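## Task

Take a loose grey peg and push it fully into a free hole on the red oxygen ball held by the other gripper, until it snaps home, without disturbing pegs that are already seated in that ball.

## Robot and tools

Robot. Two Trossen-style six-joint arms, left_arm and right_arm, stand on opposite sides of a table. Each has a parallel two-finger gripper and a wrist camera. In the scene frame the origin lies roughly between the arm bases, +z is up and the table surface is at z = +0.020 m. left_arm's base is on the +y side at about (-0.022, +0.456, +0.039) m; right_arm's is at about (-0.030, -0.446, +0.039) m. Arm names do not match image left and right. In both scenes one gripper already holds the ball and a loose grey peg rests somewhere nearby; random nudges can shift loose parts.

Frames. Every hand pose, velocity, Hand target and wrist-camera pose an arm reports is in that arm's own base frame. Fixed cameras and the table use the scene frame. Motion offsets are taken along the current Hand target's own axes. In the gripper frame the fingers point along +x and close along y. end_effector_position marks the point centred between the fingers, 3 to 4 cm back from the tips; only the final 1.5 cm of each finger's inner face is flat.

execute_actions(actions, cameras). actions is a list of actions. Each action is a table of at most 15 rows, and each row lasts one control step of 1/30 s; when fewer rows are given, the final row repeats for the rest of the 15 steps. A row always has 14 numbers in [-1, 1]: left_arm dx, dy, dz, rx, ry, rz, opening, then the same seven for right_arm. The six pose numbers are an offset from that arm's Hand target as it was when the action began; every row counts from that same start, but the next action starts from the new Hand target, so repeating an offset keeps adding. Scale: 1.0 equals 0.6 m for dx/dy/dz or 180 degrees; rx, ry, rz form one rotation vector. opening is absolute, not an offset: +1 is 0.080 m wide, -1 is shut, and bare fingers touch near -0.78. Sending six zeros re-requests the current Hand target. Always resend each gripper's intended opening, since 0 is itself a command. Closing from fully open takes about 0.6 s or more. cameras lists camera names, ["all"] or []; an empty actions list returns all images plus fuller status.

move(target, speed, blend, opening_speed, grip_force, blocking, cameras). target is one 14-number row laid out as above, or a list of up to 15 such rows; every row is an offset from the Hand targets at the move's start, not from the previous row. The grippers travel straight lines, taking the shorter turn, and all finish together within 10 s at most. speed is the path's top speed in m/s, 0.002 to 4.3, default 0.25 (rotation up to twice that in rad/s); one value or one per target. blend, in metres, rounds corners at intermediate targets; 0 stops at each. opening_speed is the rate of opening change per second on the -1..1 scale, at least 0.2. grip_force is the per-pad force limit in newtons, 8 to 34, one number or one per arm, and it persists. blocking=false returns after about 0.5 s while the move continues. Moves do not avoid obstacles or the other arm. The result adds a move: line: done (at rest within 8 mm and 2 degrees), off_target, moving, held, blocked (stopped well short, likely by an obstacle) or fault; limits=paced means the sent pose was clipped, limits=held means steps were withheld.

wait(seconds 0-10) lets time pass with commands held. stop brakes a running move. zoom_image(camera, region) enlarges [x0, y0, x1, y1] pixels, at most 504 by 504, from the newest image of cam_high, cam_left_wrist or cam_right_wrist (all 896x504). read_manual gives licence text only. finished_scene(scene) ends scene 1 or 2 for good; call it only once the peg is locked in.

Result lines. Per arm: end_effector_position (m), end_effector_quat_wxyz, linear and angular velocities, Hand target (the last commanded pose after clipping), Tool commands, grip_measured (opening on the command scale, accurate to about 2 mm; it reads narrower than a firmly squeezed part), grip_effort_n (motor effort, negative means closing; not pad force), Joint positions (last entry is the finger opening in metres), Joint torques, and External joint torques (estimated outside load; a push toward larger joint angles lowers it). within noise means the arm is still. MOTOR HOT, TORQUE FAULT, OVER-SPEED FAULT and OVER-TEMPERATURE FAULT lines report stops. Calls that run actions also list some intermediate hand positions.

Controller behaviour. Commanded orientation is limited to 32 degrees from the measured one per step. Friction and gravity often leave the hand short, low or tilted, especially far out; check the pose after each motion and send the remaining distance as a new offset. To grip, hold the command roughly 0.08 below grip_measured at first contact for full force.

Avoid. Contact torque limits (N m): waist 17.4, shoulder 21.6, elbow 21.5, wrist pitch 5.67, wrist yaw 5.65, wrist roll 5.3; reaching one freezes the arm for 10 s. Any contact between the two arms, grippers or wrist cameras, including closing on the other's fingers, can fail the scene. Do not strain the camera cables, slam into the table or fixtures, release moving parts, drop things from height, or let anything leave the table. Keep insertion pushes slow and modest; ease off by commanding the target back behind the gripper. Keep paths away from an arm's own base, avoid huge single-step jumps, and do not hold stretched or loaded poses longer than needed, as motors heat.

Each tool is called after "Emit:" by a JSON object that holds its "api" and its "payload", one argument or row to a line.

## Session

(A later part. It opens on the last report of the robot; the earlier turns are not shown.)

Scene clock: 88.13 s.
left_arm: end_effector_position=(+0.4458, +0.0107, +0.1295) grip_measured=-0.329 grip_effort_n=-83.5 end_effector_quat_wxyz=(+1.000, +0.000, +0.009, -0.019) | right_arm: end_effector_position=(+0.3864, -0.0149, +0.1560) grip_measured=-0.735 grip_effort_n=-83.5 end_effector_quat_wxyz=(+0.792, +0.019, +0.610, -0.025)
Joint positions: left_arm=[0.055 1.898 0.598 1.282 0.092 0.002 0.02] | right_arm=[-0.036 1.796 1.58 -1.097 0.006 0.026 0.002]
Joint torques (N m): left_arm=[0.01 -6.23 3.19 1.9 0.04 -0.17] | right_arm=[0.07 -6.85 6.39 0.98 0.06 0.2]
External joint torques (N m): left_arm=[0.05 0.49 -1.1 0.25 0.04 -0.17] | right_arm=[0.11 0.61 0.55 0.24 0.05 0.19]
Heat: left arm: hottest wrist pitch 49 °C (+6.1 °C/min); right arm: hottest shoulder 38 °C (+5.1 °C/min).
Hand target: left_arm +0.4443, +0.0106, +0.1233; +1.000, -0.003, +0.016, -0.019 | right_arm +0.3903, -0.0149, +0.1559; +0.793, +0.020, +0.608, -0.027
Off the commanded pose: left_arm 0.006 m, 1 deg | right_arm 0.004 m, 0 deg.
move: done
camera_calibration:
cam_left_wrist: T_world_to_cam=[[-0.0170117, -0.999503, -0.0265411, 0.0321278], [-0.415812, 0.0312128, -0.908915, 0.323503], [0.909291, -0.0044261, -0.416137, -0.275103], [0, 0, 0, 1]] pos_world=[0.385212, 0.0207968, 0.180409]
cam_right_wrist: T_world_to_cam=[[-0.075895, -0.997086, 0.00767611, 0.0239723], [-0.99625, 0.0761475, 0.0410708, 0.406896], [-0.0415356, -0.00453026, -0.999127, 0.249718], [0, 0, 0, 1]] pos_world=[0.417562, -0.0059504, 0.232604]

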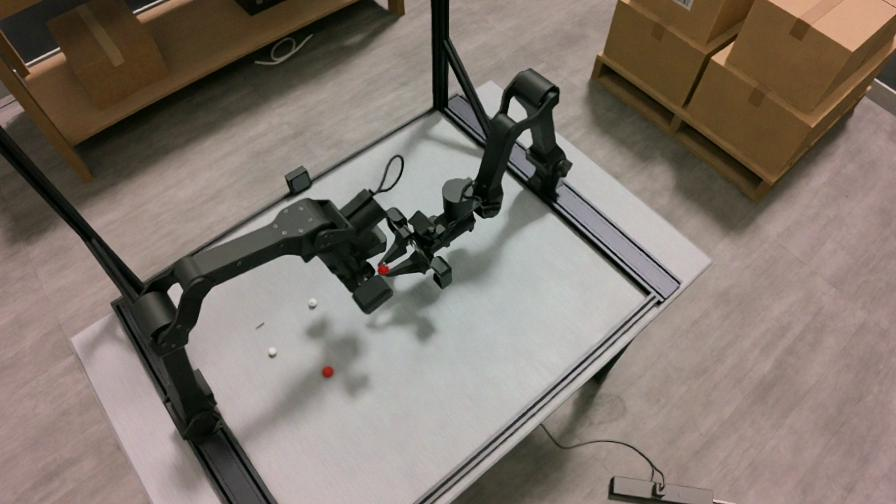

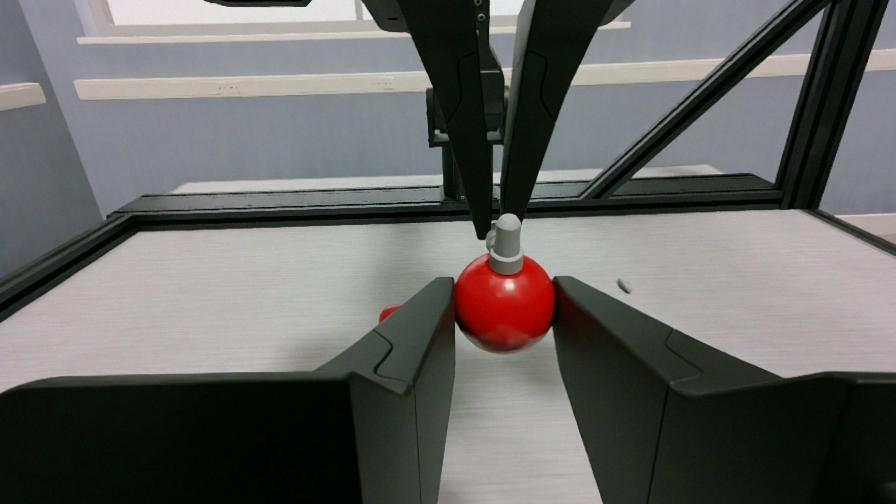

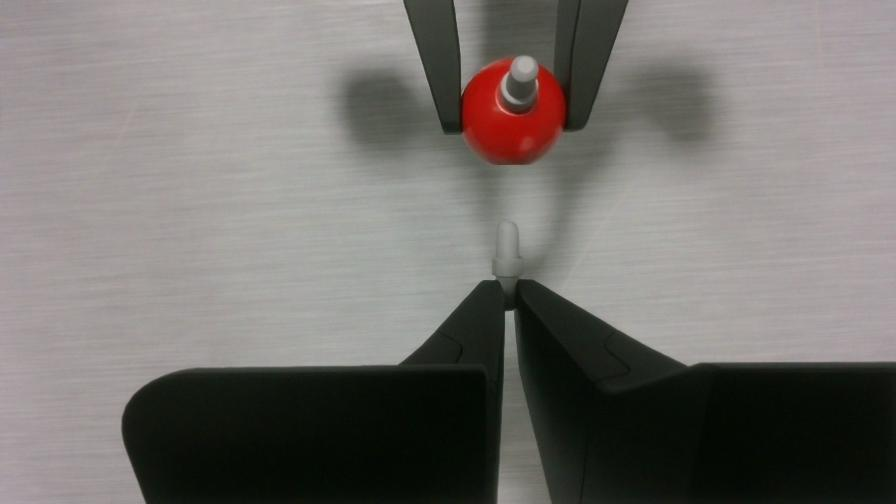

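Emit:
{"api": "move", "payload": {
  "target": [0, 0, 0.006, 0, -0.0333, 0, -0.465, -0.0048, 0, 0.0013, 0, 0, 0, -0.9],
  "speed": 0.06,
  "cameras": ["all"]
}}

Emit:
{"api": "zoom_image", "payload": {
  "camera": "cam_left_wrist",
  "region": [440, 160, 580, 330]
}}

Emit:
{"api": "zoom_image", "payload": {
  "camera": "cam_right_wrist",
  "region": [400, 60, 620, 280]
}}

Scene clock: 92.83 s.
left_arm: end_effector_position=(+0.4456, +0.0107, +0.1327) grip_measured=-0.329 grip_effort_n=-83.5 end_effector_quat_wxyz=(+0.999, -0.001, -0.043, -0.019) | right_arm: end_effector_position=(+0.3871, -0.0149, +0.1592) grip_measured=-0.735 grip_effort_n=-83.5 end_effector_quat_wxyz=(+0.793, +0.019, +0.609, -0.025)
Joint positions: left_arm=[0.055 1.988 0.593 1.482 0.092 -0.008 0.02] | right_arm=[-0.036 1.796 1.593 -1.106 0.006 0.026 0.002]
Joint torques (N m): left_arm=[-0.01 -6.37 2.81 1.86 -0.01 -0.16] | right_arm=[0.12 -6.78 6.53 0.77 0.06 0.2]
External joint torques (N m): left_arm=[0 0.49 -0.99 0.25 -0.01 -0.17] | right_arm=[0.11 0.72 0.66 0.03 0.06 0.2]
Heat: left arm: hottest wrist pitch 49 °C (+5.0 °C/min); right arm: hottest shoulder 38 °C (+5.0 °C/min).
Hand target: left_arm +0.4444, +0.0106, +0.1269; +0.999, -0.004, -0.036, -0.019 | right_arm +0.3903, -0.0149, +0.1590; +0.793, +0.020, +0.608, -0.027
Off the commanded pose: left_arm 0.006 m, 1 deg | right_arm 0.003 m, 0 deg.
move: done
camera_calibration:
cam_left_wrist: T_world_to_cam=[[-0.014629, -0.999597, -0.0243388, 0.0308477], [-0.319534, 0.0277386, -0.947169, 0.288455], [0.947462, -0.00607904, -0.319811, -0.303421], [0, 0, 0, 1]] pos_world=[0.380102, 0.0209894, 0.176929]
cam_right_wrist: T_world_to_cam=[[-0.0759109, -0.997086, 0.00754777, 0.024014], [-0.996371, 0.0761444, 0.0380457, 0.407916], [-0.0385095, -0.00463229, -0.999247, 0.251787], [0, 0, 0, 1]] pos_world=[0.417955, -0.00595017, 0.235897]

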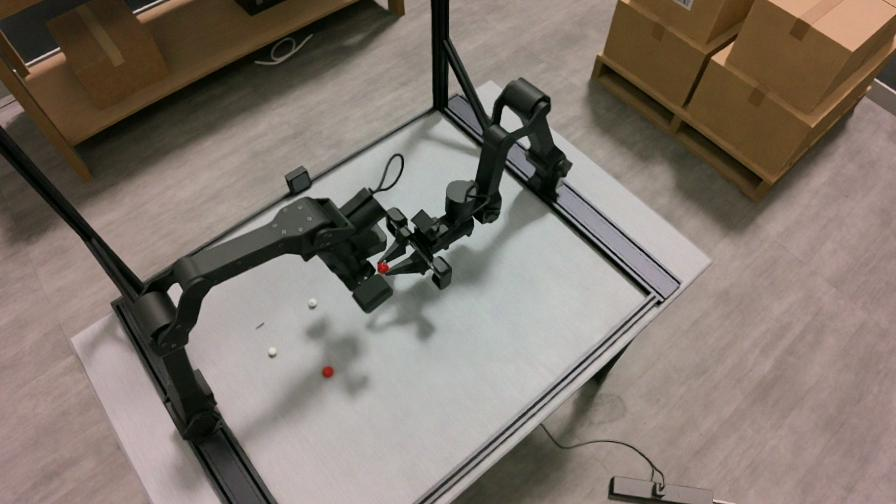

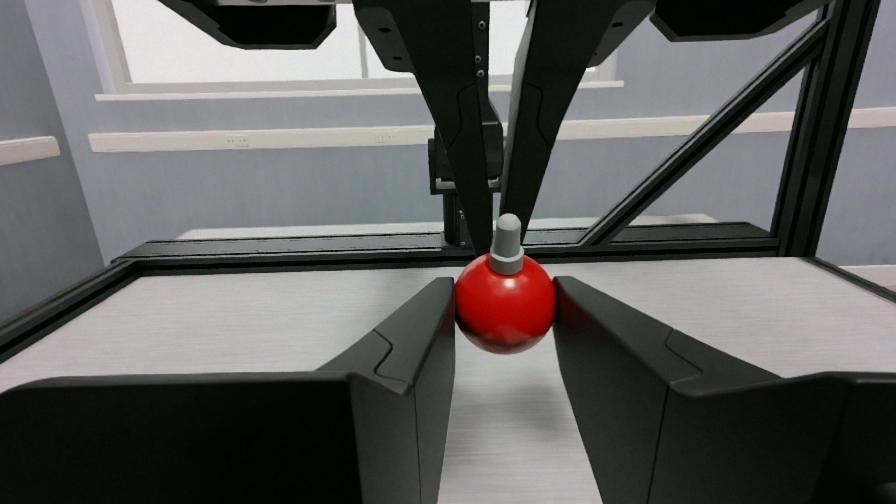

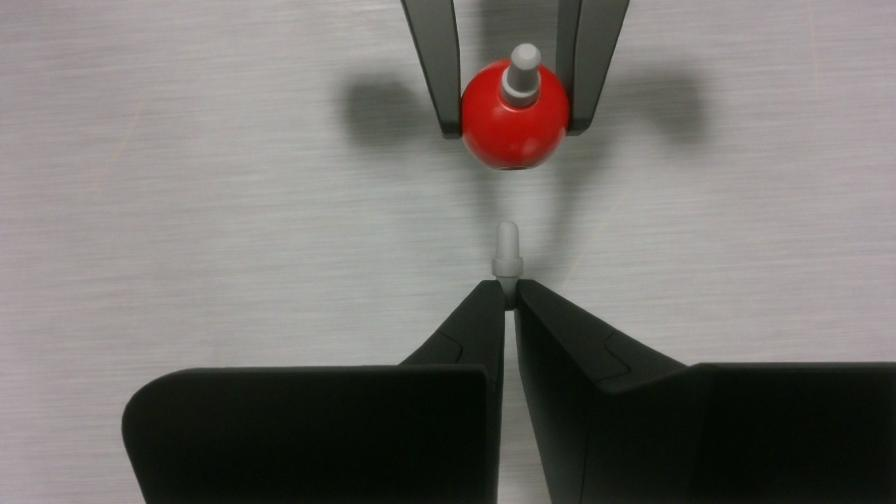

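Scaled by 2.965 from the camera's 896x504 image, which has a finer 1280x720 frame.

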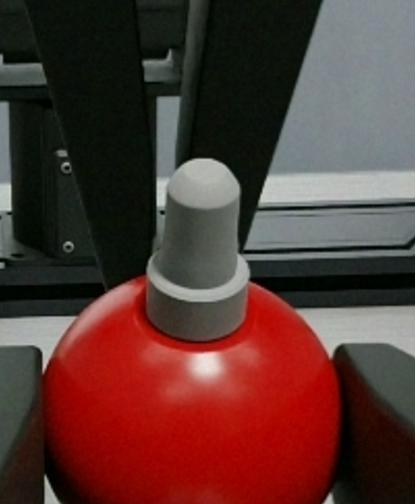

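Scaled by 2.291 from the camera's 896x504 image, which has a finer 1280x720 frame.

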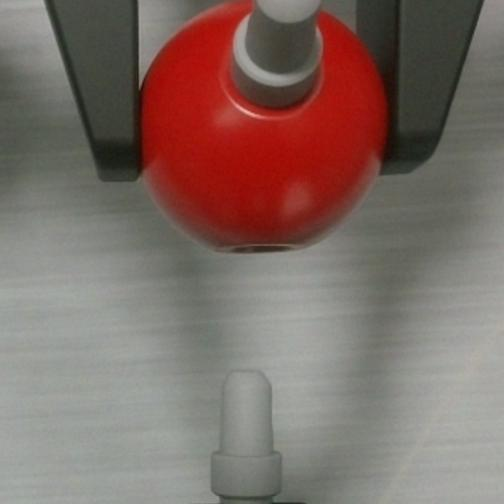

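Emit:
{"api": "zoom_image", "payload": {
  "camera": "cam_high",
  "region": [340, 240, 420, 310]
}}

Scaled by 6.300 from the camera's 896x504 image, which has a finer 1280x720 frame.

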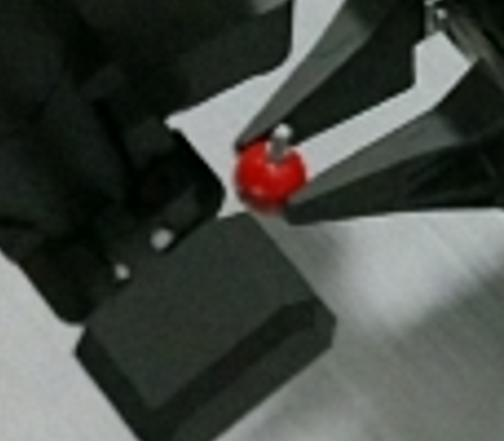

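Emit:
{"api": "move", "payload": {
  "target": [0, 0, 0, 0, 0, 0, -0.465, -0.0017, 0, 0.0154, 0, 0, 0, -0.9],
  "speed": 0.05,
  "cameras": ["cam_left_wrist", "cam_right_wrist"]
}}

Emit:
{"api": "zoom_image", "payload": {
  "camera": "cam_left_wrist",
  "region": [440, 160, 580, 330]
}}

Emit:
{"api": "zoom_image", "payload": {
  "camera": "cam_right_wrist",
  "region": [420, 100, 600, 280]
}}

Scene clock: 96.80 s.
left_arm: end_effector_position=(+0.4456, +0.0107, +0.1328) grip_measured=-0.329 grip_effort_n=-83.5 end_effector_quat_wxyz=(+0.999, -0.001, -0.043, -0.019) | right_arm: end_effector_position=(+0.3957, -0.0152, +0.1627) grip_measured=-0.735 grip_effort_n=-83.5 end_effector_quat_wxyz=(+0.793, +0.019, +0.609, -0.025)
Joint positions: left_arm=[0.055 1.988 0.593 1.482 0.092 -0.008 0.02] | right_arm=[-0.036 1.831 1.65 -1.129 0.006 0.026 0.002]
Joint torques (N m): left_arm=[-0.02 -6.36 2.79 1.86 -0.01 -0.16] | right_arm=[-0.06 -7.12 6.49 0.78 0.07 0.18]
External joint torques (N m): left_arm=[-0.02 0.41 -0.95 0.28 0 -0.17] | right_arm=[-0.19 0.58 0.64 0.03 0.07 0.18]
Heat: left arm: hottest wrist pitch 49 °C (+5.0 °C/min); right arm: hottest shoulder 37 °C (+4.0 °C/min).
Hand target: left_arm +0.4444, +0.0106, +0.1270; +0.999, -0.004, -0.036, -0.019 | right_arm +0.3990, -0.0155, +0.1622; +0.793, +0.020, +0.609, -0.027
Off the commanded pose: left_arm 0.006 m, 1 deg | right_arm 0.003 m, 0 deg.
move: done
camera_calibration:
cam_left_wrist: T_world_to_cam=[[-0.0146492, -0.999594, -0.0244387, 0.0308756], [-0.319143, 0.0278372, -0.947298, 0.288422], [0.947593, -0.00607774, -0.319421, -0.303508], [0, 0, 0, 1]] pos_world=[0.380103, 0.0209896, 0.177029]
cam_right_wrist: T_world_to_cam=[[-0.0759109, -0.997086, 0.00754777, 0.0243413], [-0.996371, 0.0761444, 0.0380457, 0.416374], [-0.0385095, -0.00463229, -0.999247, 0.255614], [0, 0, 0, 1]] pos_world=[0.426555, -0.00625017, 0.239397]
Images, in order (width x height): cam_left_wrist 896x504, cam_right_wrist 896x504.

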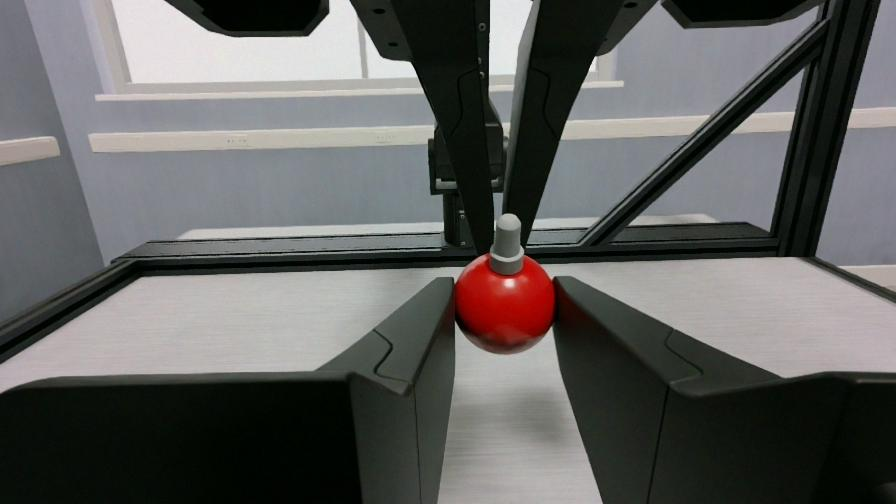

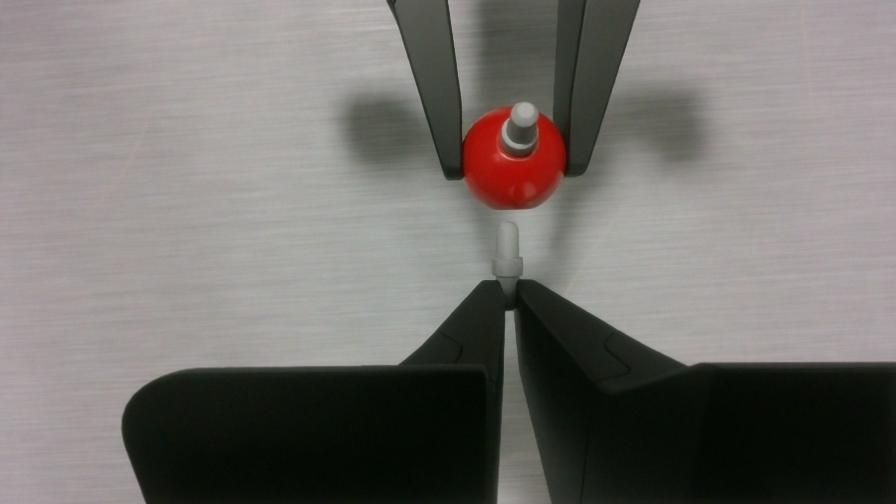

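Scaled by 2.965 from the camera's 896x504 image, which has a finer 1280x720 frame.

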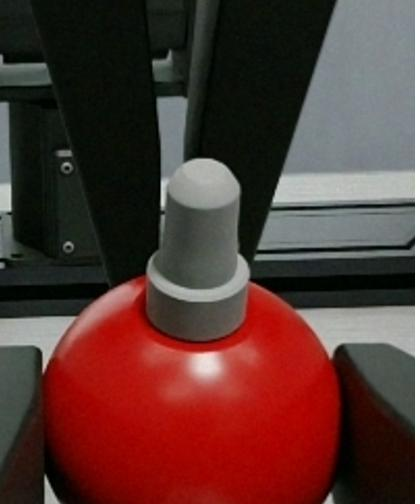

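Scaled by 2.800 from the camera's 896x504 image, which has a finer 1280x720 frame.

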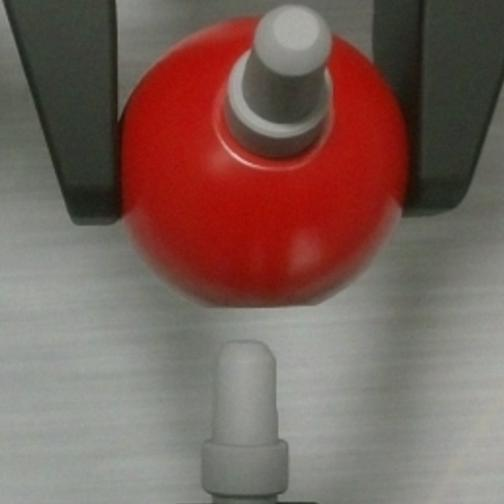

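Emit:
{"api": "move", "payload": {
  "target": [0, 0, 0, 0, 0, 0, -0.465, 0.0026, -0.002, 0.0097, 0, 0, 0, -0.9],
  "speed": 0.03,
  "cameras": ["cam_left_wrist", "cam_right_wrist"]
}}

Emit:
{"api": "zoom_image", "payload": {
  "camera": "cam_right_wrist",
  "region": [420, 100, 600, 280]
}}

Scene clock: 101.00 s.
left_arm: end_effector_position=(+0.4450, +0.0106, +0.1315) grip_measured=-0.329 grip_effort_n=-83.5 end_effector_quat_wxyz=(+0.999, -0.001, -0.041, -0.019) | right_arm: end_effector_position=(+0.3997, -0.0155, +0.1617) grip_measured=-0.735 grip_effort_n=-83.5 end_effector_quat_wxyz=(+0.790, +0.019, +0.612, -0.025)
Joint positions: left_arm=[0.055 1.989 0.589 1.482 0.092 -0.008 0.02] | right_arm=[-0.036 1.854 1.678 -1.142 0.006 0.026 0.002]
Joint torques (N m): left_arm=[0 -6.41 3.14 1.86 -0.02 -0.16] | right_arm=[-0.39 -7.05 6.77 1.26 0.02 0.05]
External joint torques (N m): left_arm=[0.02 0.38 -0.61 0.27 -0.02 -0.17] | right_arm=[-0.44 0.69 1.02 0.55 0.01 0.05]
Heat: left arm: hottest wrist pitch 49 °C (+5.0 °C/min); right arm: hottest shoulder 37 °C (+3.0 °C/min).
Hand target: left_arm +0.4444, +0.0106, +0.1269; +0.999, -0.004, -0.036, -0.019 | right_arm +0.4050, -0.0170, +0.1624; +0.793, +0.020, +0.608, -0.026
Off the commanded pose: left_arm 0.005 m, 1 deg | right_arm 0.005 m, 1 deg.
move: done
camera_calibration:
cam_left_wrist: T_world_to_cam=[[-0.0147743, -0.999599, -0.0241631, 0.0308423], [-0.322707, 0.0276395, -0.946095, 0.288455], [0.946384, -0.00618033, -0.322985, -0.30226], [0, 0, 0, 1]] pos_world=[0.379596, 0.0209891, 0.176025]
cam_right_wrist: T_world_to_cam=[[-0.0762872, -0.997055, 0.00783679, 0.0244964], [-0.995983, 0.0765701, 0.046424, 0.41889], [-0.0468874, -0.00426375, -0.998891, 0.258042], [0, 0, 0, 1]] pos_world=[0.431175, -0.00654998, 0.238117]
Images, in order (width x height): cam_left_wrist 896x504, cam_right_wrist 896x504.

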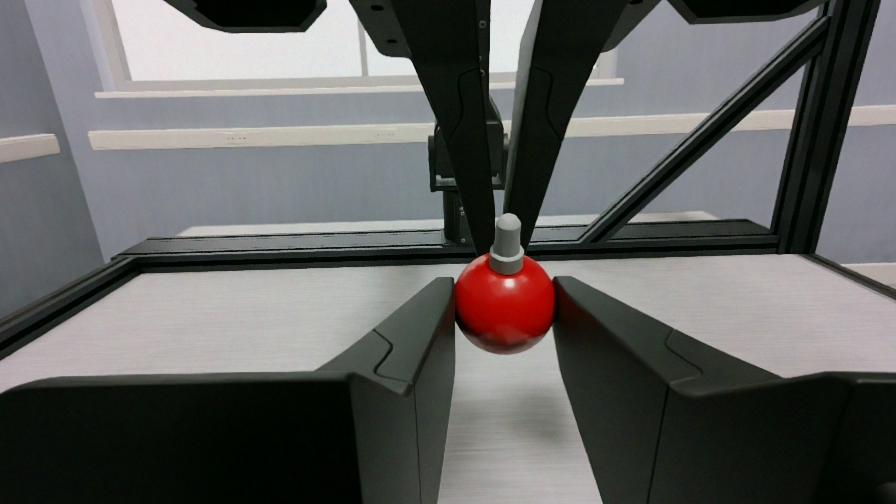

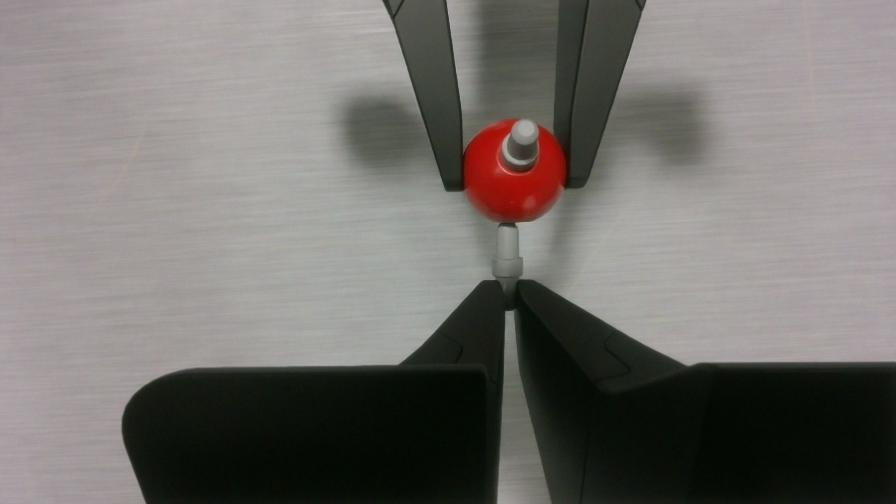

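Scaled by 2.800 from the camera's 896x504 image, which has a finer 1280x720 frame.

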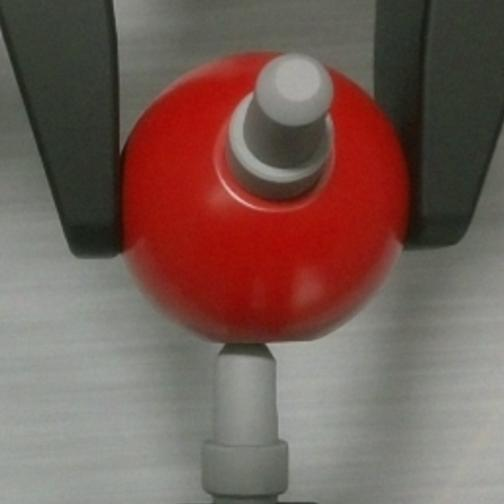

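Emit:
{"api": "move", "payload": {
  "target": [
    [0, 0, 0, 0, 0, 0, -0.465, -0.0022, 0, -0.0082, 0, 0, 0, -0.9],
    [0, 0, 0, 0, 0, 0, -0.465, -0.0022, -0.0045, -0.0082, 0, 0, 0, -0.9]
  ],
  "speed": 0.03,
  "cameras": ["cam_left_wrist", "cam_right_wrist"]
}}

Emit:
{"api": "zoom_image", "payload": {
  "camera": "cam_right_wrist",
  "region": [420, 100, 600, 280]
}}

Scene clock: 103.63 s.
left_arm: end_effector_position=(+0.4450, +0.0106, +0.1309) grip_measured=-0.329 grip_effort_n=-83.5 end_effector_quat_wxyz=(+0.999, -0.001, -0.040, -0.019) | right_arm: end_effector_position=(+0.4004, -0.0179, +0.1609) grip_measured=-0.735 grip_effort_n=-83.5 end_effector_quat_wxyz=(+0.791, +0.021, +0.611, -0.027)
Joint positions: left_arm=[0.055 1.99 0.589 1.482 0.092 -0.008 0.02] | right_arm=[-0.043 1.854 1.673 -1.134 0.005 0.025 0.002]
Joint torques (N m): left_arm=[-0.02 -6.6 3.18 1.87 -0.02 -0.17] | right_arm=[-0.51 -9.46 4.56 1.09 -0.01 -0.16]
External joint torques (N m): left_arm=[-0.02 0.18 -0.56 0.27 -0.01 -0.17] | right_arm=[-0.56 -1.67 -1.2 0.38 -0.01 -0.16]
Heat: left arm: hottest wrist pitch 49 °C (+5.0 °C/min); right arm: hottest shoulder 38 °C (+4.0 °C/min).
Hand target: left_arm +0.4444, +0.0106, +0.1270; +0.999, -0.004, -0.036, -0.019 | right_arm +0.3997, -0.0193, +0.1624; +0.793, +0.020, +0.608, -0.026
Off the commanded pose: left_arm 0.004 m, 1 deg | right_arm 0.002 m, 0 deg.
move: done
camera_calibration:
cam_left_wrist: T_world_to_cam=[[-0.0148479, -0.999611, -0.0236029, 0.0307581], [-0.324205, 0.0271431, -0.945598, 0.288409], [0.94587, -0.00638795, -0.324481, -0.302085], [0, 0, 0, 1]] pos_world=[0.379693, 0.0209881, 0.175424]
cam_right_wrist: T_world_to_cam=[[-0.0810927, -0.99668, 0.00724533, 0.0241762], [-0.995757, 0.0813305, 0.0430392, 0.420368], [-0.0434856, -0.00372443, -0.999047, 0.255921], [0, 0, 0, 1]] pos_world=[0.431674, -0.00913961, 0.23741]
Images, in order (width x height): cam_left_wrist 896x504, cam_right_wrist 896x504.

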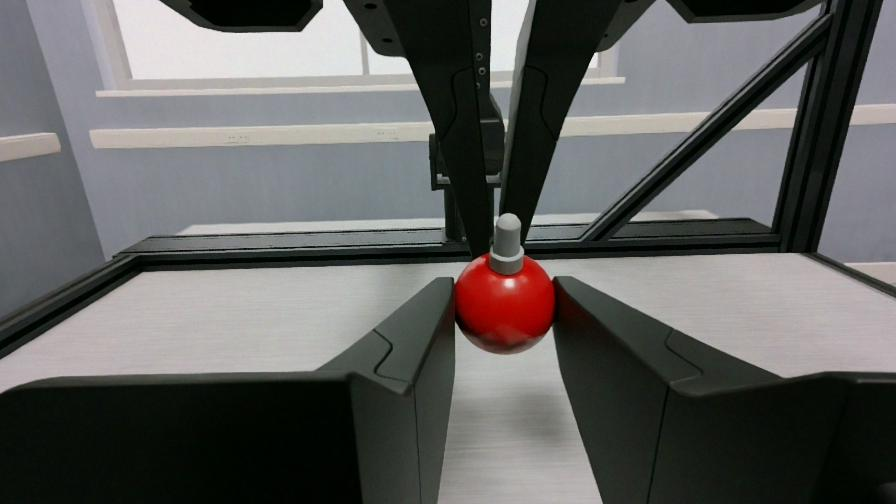

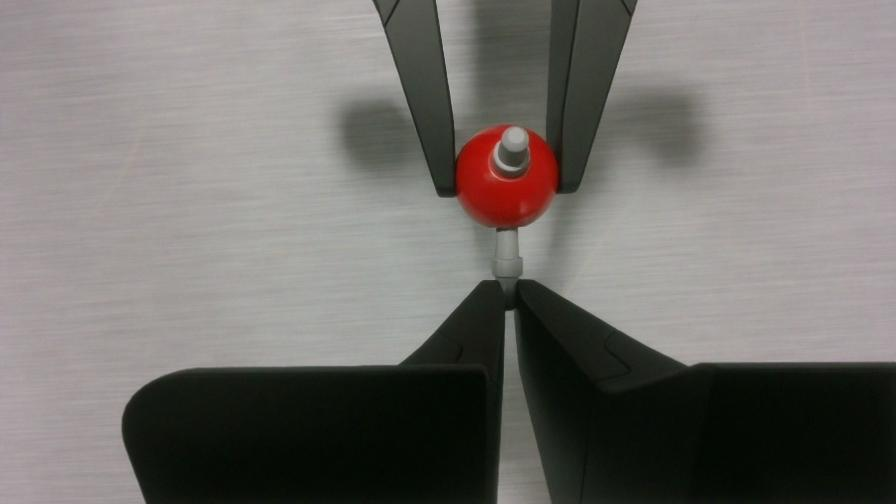

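Scaled by 2.800 from the camera's 896x504 image, which has a finer 1280x720 frame.

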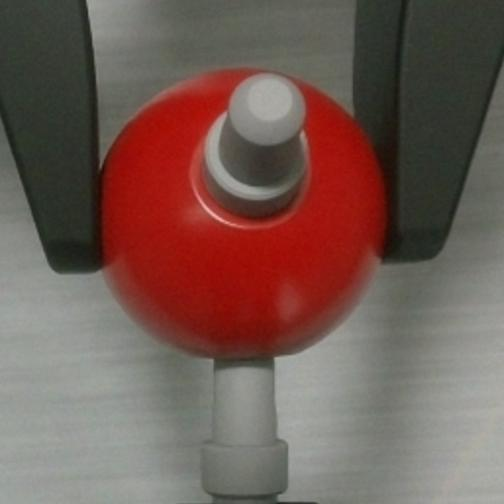

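Emit:
{"api": "move", "payload": {
  "target": [0, 0, 0, 0, 0, 0, -0.465, 0.0030, 0, 0.0113, 0, 0, 0, -0.9],
  "speed": 0.03,
  "cameras": ["cam_left_wrist", "cam_right_wrist"]
}}

Emit:
{"api": "zoom_image", "payload": {
  "camera": "cam_right_wrist",
  "region": [420, 100, 600, 280]
}}

Scene clock: 105.20 s.
left_arm: end_effector_position=(+0.4449, +0.0106, +0.1312) grip_measured=-0.329 grip_effort_n=-83.5 end_effector_quat_wxyz=(+0.999, -0.001, -0.041, -0.019) | right_arm: end_effector_position=(+0.4033, -0.0179, +0.1625) grip_measured=-0.735 grip_effort_n=-83.5 end_effector_quat_wxyz=(+0.792, +0.021, +0.609, -0.026)
Joint positions: left_arm=[0.055 1.99 0.589 1.484 0.092 -0.008 0.02] | right_arm=[-0.043 1.863 1.69 -1.139 0.005 0.024 0.002]
Joint torques (N m): left_arm=[0 -6.59 3.19 1.75 -0.01 -0.16] | right_arm=[-0.42 -7.19 6.7 0.83 0 -0.18]
External joint torques (N m): left_arm=[-0.03 0.19 -0.56 0.16 0 -0.17] | right_arm=[-0.43 0.64 0.9 0.09 0 -0.18]
Heat: left arm: hottest wrist pitch 49 °C (+5.1 °C/min); right arm: hottest shoulder 38 °C (+3.0 °C/min).
Hand target: left_arm +0.4444, +0.0106, +0.1270; +0.999, -0.004, -0.036, -0.019 | right_arm +0.4067, -0.0198, +0.1623; +0.793, +0.020, +0.608, -0.026
Off the commanded pose: left_arm 0.004 m, 1 deg | right_arm 0.004 m, 0 deg.
move: done
camera_calibration:
cam_left_wrist: T_world_to_cam=[[-0.0147476, -0.999609, -0.0237516, 0.0307521], [-0.322739, 0.0272415, -0.946096, 0.288192], [0.946373, -0.00628708, -0.323015, -0.302345], [0, 0, 0, 1]] pos_world=[0.379596, 0.0209884, 0.175726]
cam_right_wrist: T_world_to_cam=[[-0.0806238, -0.996721, 0.0068737, 0.0242568], [-0.995956, 0.0808323, 0.0392144, 0.423866], [-0.0396414, -0.00368429, -0.999207, 0.256192], [0, 0, 0, 1]] pos_world=[0.434264, -0.00914092, 0.239201]
Images, in order (width x height): cam_left_wrist 896x504, cam_right_wrist 896x504.

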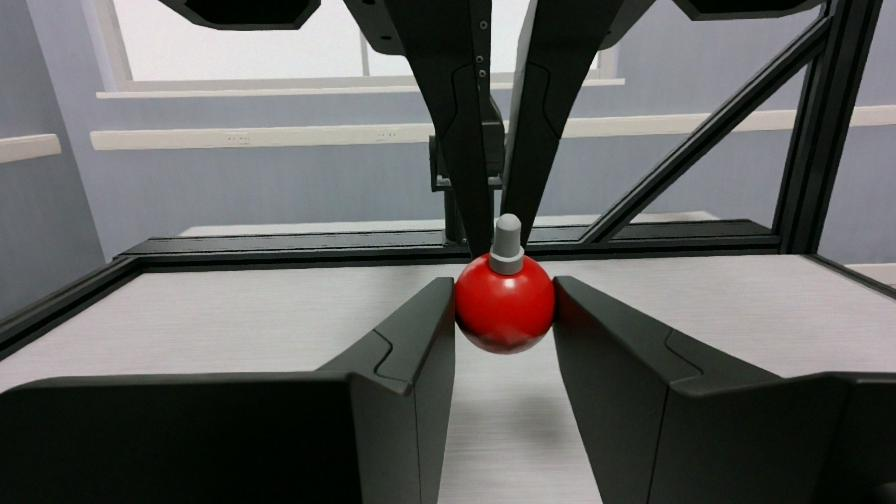

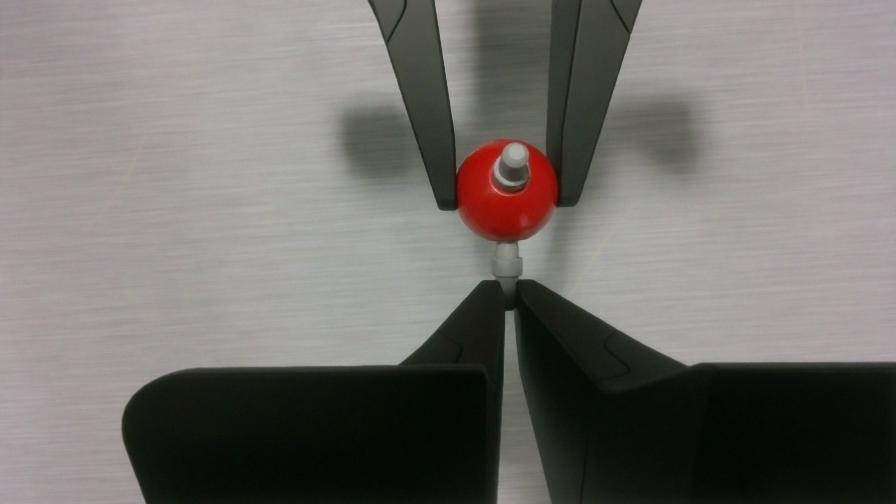

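Scaled by 2.800 from the camera's 896x504 image, which has a finer 1280x720 frame.

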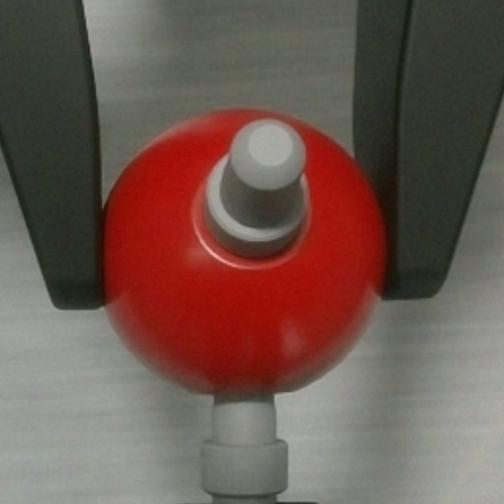

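Emit:
{"api": "move", "payload": {
  "target": [0, 0, 0, 0, 0, 0, -0.465, 0.0026, 0, 0.0097, 0, 0, 0, -0.9],
  "speed": 0.03,
  "cameras": ["cam_left_wrist", "cam_right_wrist"]
}}

Emit:
{"api": "zoom_image", "payload": {
  "camera": "cam_right_wrist",
  "region": [420, 100, 600, 280]
}}

Scene clock: 106.47 s.
left_arm: end_effector_position=(+0.4447, +0.0106, +0.1309) grip_measured=-0.329 grip_effort_n=-83.5 end_effector_quat_wxyz=(+0.999, -0.001, -0.041, -0.019) | right_arm: end_effector_position=(+0.4067, -0.0181, +0.1618) grip_measured=-0.735 grip_effort_n=-83.5 end_effector_quat_wxyz=(+0.789, +0.021, +0.613, -0.026)
Joint positions: left_arm=[0.055 1.99 0.588 1.484 0.092 -0.008 0.02] | right_arm=[-0.043 1.885 1.719 -1.155 0.005 0.024 0.002]
Joint torques (N m): left_arm=[-0.02 -6.58 3.33 1.76 -0.02 -0.16] | right_arm=[-0.48 -7.17 7.01 1.4 0.01 -0.14]
External joint torques (N m): left_arm=[0.01 0.29 -0.45 0.13 -0.01 -0.16] | right_arm=[-0.54 0.78 1.26 0.7 0 -0.14]
Heat: left arm: hottest wrist pitch 49 °C (+5.0 °C/min); right arm: hottest shoulder 38 °C (+3.0 °C/min).
Hand target: left_arm +0.4445, +0.0106, +0.1270; +0.999, -0.004, -0.036, -0.019 | right_arm +0.4127, -0.0202, +0.1623; +0.793, +0.020, +0.608, -0.026
Off the commanded pose: left_arm 0.004 m, 1 deg | right_arm 0.006 m, 1 deg.
move: done
camera_calibration:
cam_left_wrist: T_world_to_cam=[[-0.0147435, -0.999612, -0.0236405, 0.0307209], [-0.323818, 0.0271423, -0.94573, 0.288189], [0.946004, -0.00628818, -0.324093, -0.301923], [0, 0, 0, 1]] pos_world=[0.379394, 0.0209883, 0.175424]
cam_right_wrist: T_world_to_cam=[[-0.0801922, -0.996753, 0.00729586, 0.0241056], [-0.995565, 0.0804536, 0.0487691, 0.42558], [-0.0491977, -0.0033526, -0.998783, 0.25937], [0, 0, 0, 1]] pos_world=[0.438386, -0.0093426, 0.238123]
Images, in order (width x height): cam_left_wrist 896x504, cam_right_wrist 896x504.

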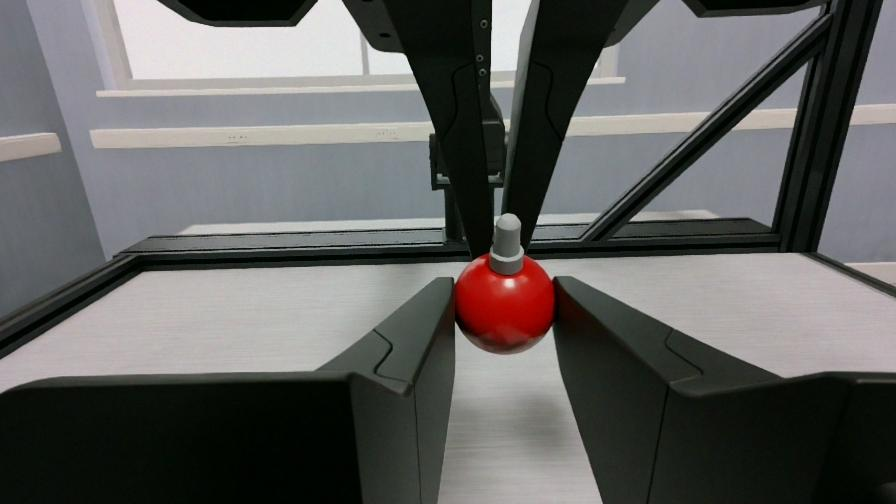

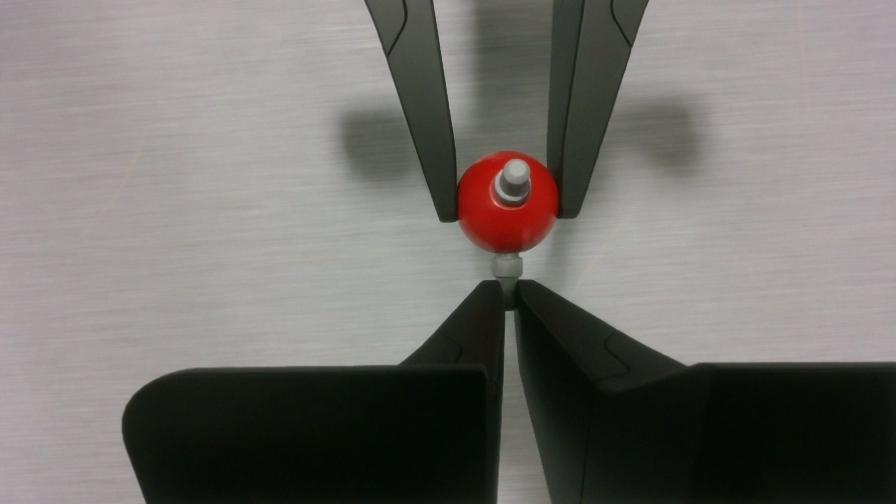

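Scaled by 2.800 from the camera's 896x504 image, which has a finer 1280x720 frame.

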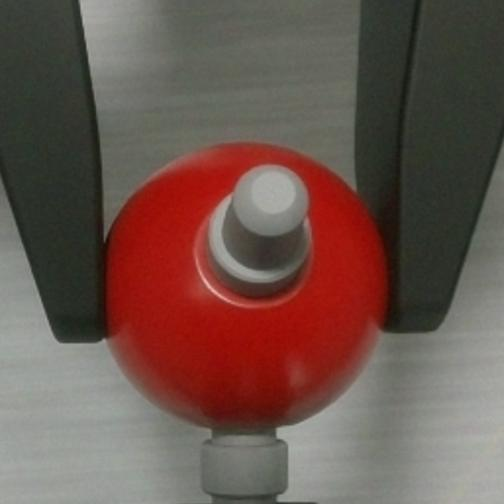

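Emit:
{"api": "move", "payload": {
  "target": [0, 0, 0, 0, 0, 0, -0.465, 0.0035, 0, 0.0129, 0, 0, 0, -0.9],
  "speed": 0.03,
  "cameras": ["cam_left_wrist", "cam_right_wrist"]
}}

Emit:
{"api": "zoom_image", "payload": {
  "camera": "cam_right_wrist",
  "region": [420, 140, 600, 320]
}}

Scene clock: 107.90 s.
left_arm: end_effector_position=(+0.4431, +0.0107, +0.1286) grip_measured=-0.329 grip_effort_n=-83.5 end_effector_quat_wxyz=(+0.999, -0.001, -0.037, -0.019) | right_arm: end_effector_position=(+0.4102, -0.0185, +0.1593) grip_measured=-0.735 grip_effort_n=-83.5 end_effector_quat_wxyz=(+0.783, +0.021, +0.621, -0.026)
Joint positions: left_arm=[0.055 1.99 0.581 1.484 0.092 -0.008 0.02] | right_arm=[-0.043 1.916 1.755 -1.179 0.005 0.024 0.002]
Joint torques (N m): left_arm=[-0.04 -6.53 4.17 1.76 -0.01 -0.16] | right_arm=[-0.51 -7.27 7.74 2.46 -0.01 -0.18]
External joint torques (N m): left_arm=[0 0.31 0.45 0.14 -0.01 -0.16] | right_arm=[-0.51 0.89 2.03 1.79 -0.02 -0.18]
Heat: left arm: hottest wrist pitch 49 °C (+4.0 °C/min); right arm: hottest shoulder 38 °C (+3.0 °C/min).
Hand target: left_arm +0.4445, +0.0107, +0.1270; +0.999, -0.004, -0.036, -0.018 | right_arm +0.4207, -0.0208, +0.1622; +0.793, +0.020, +0.609, -0.026
Off the commanded pose: left_arm 0.002 m, 0 deg | right_arm 0.011 m, 2 deg.
move: off_target (right_arm)
camera_calibration:
cam_left_wrist: T_world_to_cam=[[-0.0145671, -0.999627, -0.0231206, 0.0306018], [-0.330701, 0.0266383, -0.94336, 0.288253], [0.943623, -0.00609598, -0.330966, -0.299177], [0, 0, 0, 1]] pos_world=[0.378081, 0.021088, 0.173616]
cam_right_wrist: T_world_to_cam=[[-0.0804492, -0.996725, 0.00813793, 0.0239498], [-0.994369, 0.0808187, 0.068549, 0.42562], [-0.0689822, -0.00257739, -0.997615, 0.265073], [0, 0, 0, 1]] pos_world=[0.443435, -0.0098435, 0.23507]
Images, in order (width x height): cam_left_wrist 896x504, cam_right_wrist 896x504.

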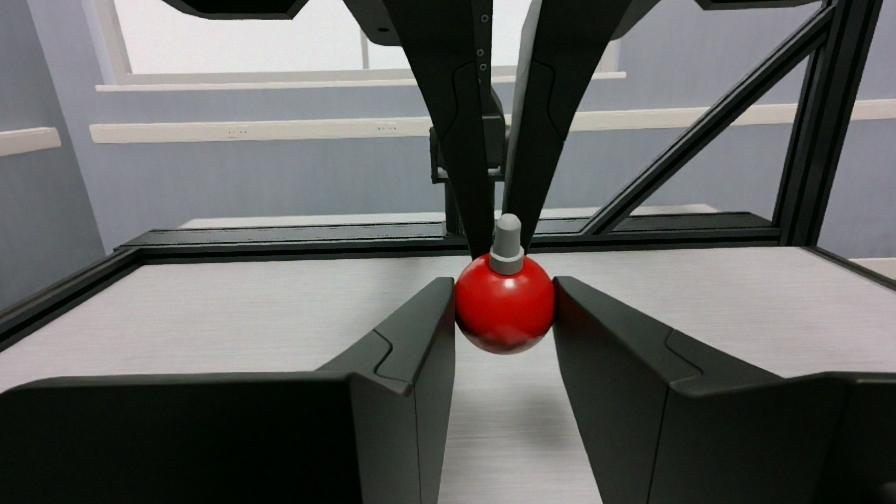

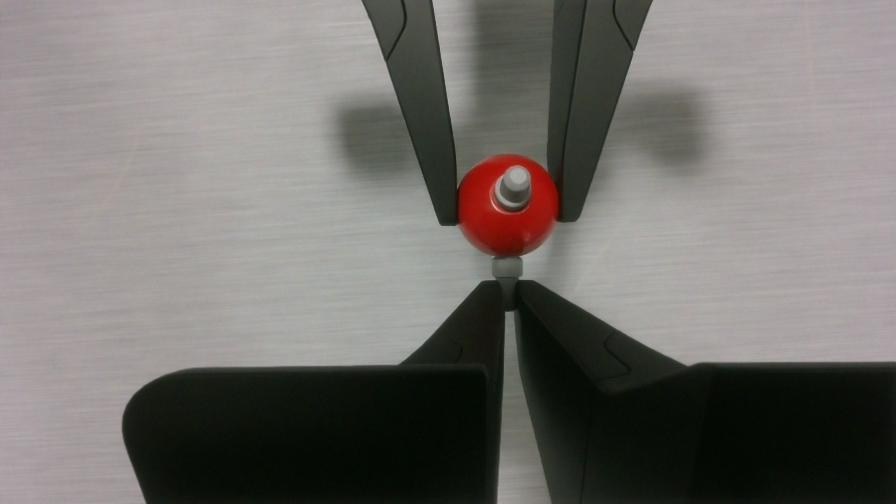

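Scaled by 2.800 from the camera's 896x504 image, which has a finer 1280x720 frame.

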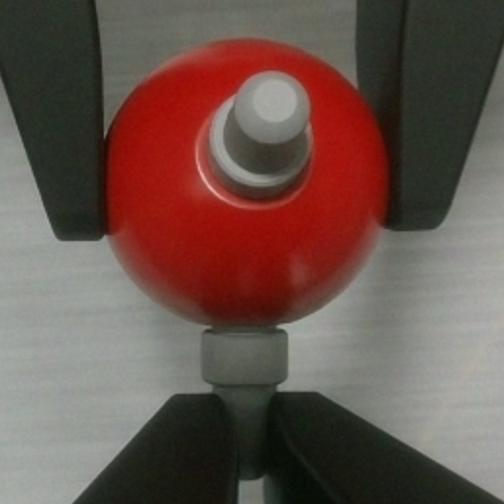

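Emit:
{"api": "move", "payload": {
  "target": [0, 0, 0, 0, 0, 0, -0.465, 0.0035, 0, 0.0129, 0, 0, 0, -0.9],
  "speed": 0.03,
  "cameras": ["cam_left_wrist", "cam_right_wrist"]
}}

Emit:
{"api": "zoom_image", "payload": {
  "camera": "cam_right_wrist",
  "region": [420, 140, 600, 320]
}}

Scene clock: 109.50 s.
left_arm: end_effector_position=(+0.4416, +0.0110, +0.1261) grip_measured=-0.329 grip_effort_n=-83.5 end_effector_quat_wxyz=(+0.999, -0.002, -0.033, -0.018) | right_arm: end_effector_position=(+0.4137, -0.0188, +0.1572) grip_measured=-0.735 grip_effort_n=-83.5 end_effector_quat_wxyz=(+0.777, +0.021, +0.628, -0.026)
Joint positions: left_arm=[0.056 1.991 0.573 1.484 0.092 -0.008 0.02] | right_arm=[-0.044 1.948 1.793 -1.205 0.005 0.024 0.002]
Joint torques (N m): left_arm=[-0.11 -6.53 5 1.77 -0.01 -0.16] | right_arm=[-0.53 -7.28 8.77 3.52 -0.01 -0.19]
External joint torques (N m): left_arm=[-0.09 0.24 1.29 0.15 -0.01 -0.17] | right_arm=[-0.59 1.07 3.07 2.87 -0.01 -0.19]
Heat: left arm: hottest wrist pitch 49 °C (+4.0 °C/min); right arm: hottest shoulder 38 °C (+2.0 °C/min).
Hand target: left_arm +0.4445, +0.0107, +0.1270; +0.999, -0.004, -0.036, -0.018 | right_arm +0.4287, -0.0212, +0.1624; +0.793, +0.020, +0.608, -0.026
Off the commanded pose: left_arm 0.003 m, 0 deg | right_arm 0.016 m, 3 deg.
move: off_target (right_arm)
camera_calibration:
cam_left_wrist: T_world_to_cam=[[-0.0139802, -0.999646, -0.0226357, 0.0304338], [-0.337875, 0.0260291, -0.940831, 0.288235], [0.941087, -0.00550495, -0.33812, -0.296525], [0, 0, 0, 1]] pos_world=[0.376869, 0.0212882, 0.171608]
cam_right_wrist: T_world_to_cam=[[-0.0806242, -0.996706, 0.00881896, 0.0238906], [-0.992855, 0.0810873, 0.0875477, 0.425672], [-0.0879744, -0.00169748, -0.996121, 0.270841], [0, 0, 0, 1]] pos_world=[0.448383, -0.0102449, 0.232314]
Images, in order (width x height): cam_left_wrist 896x504, cam_right_wrist 896x504.

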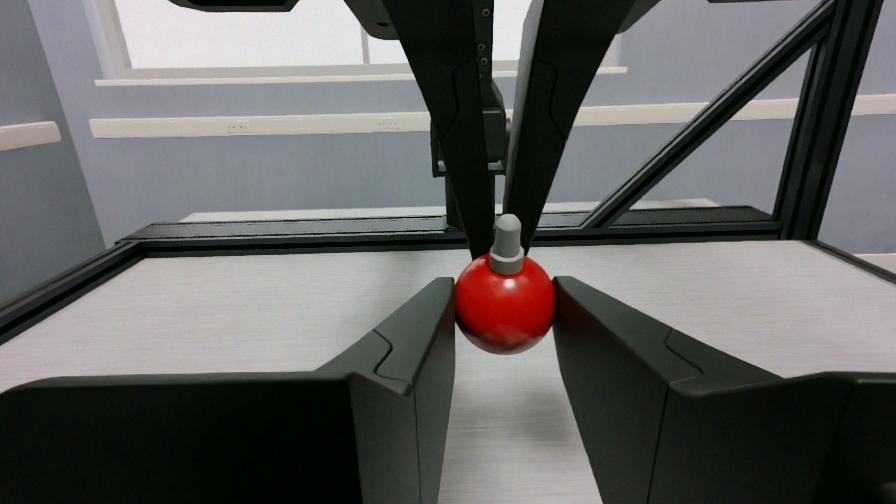

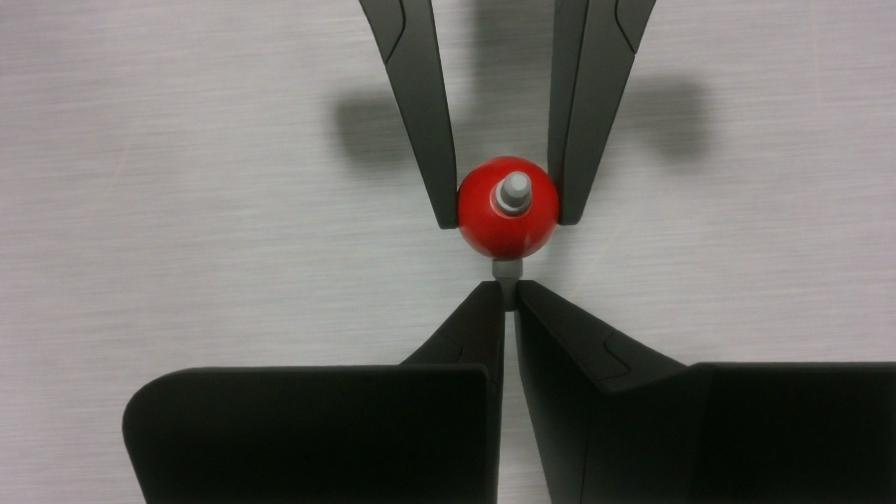

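Scaled by 2.800 from the camera's 896x504 image, which has a finer 1280x720 frame.

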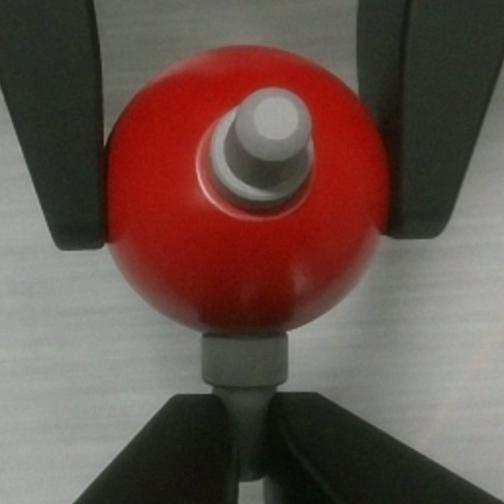

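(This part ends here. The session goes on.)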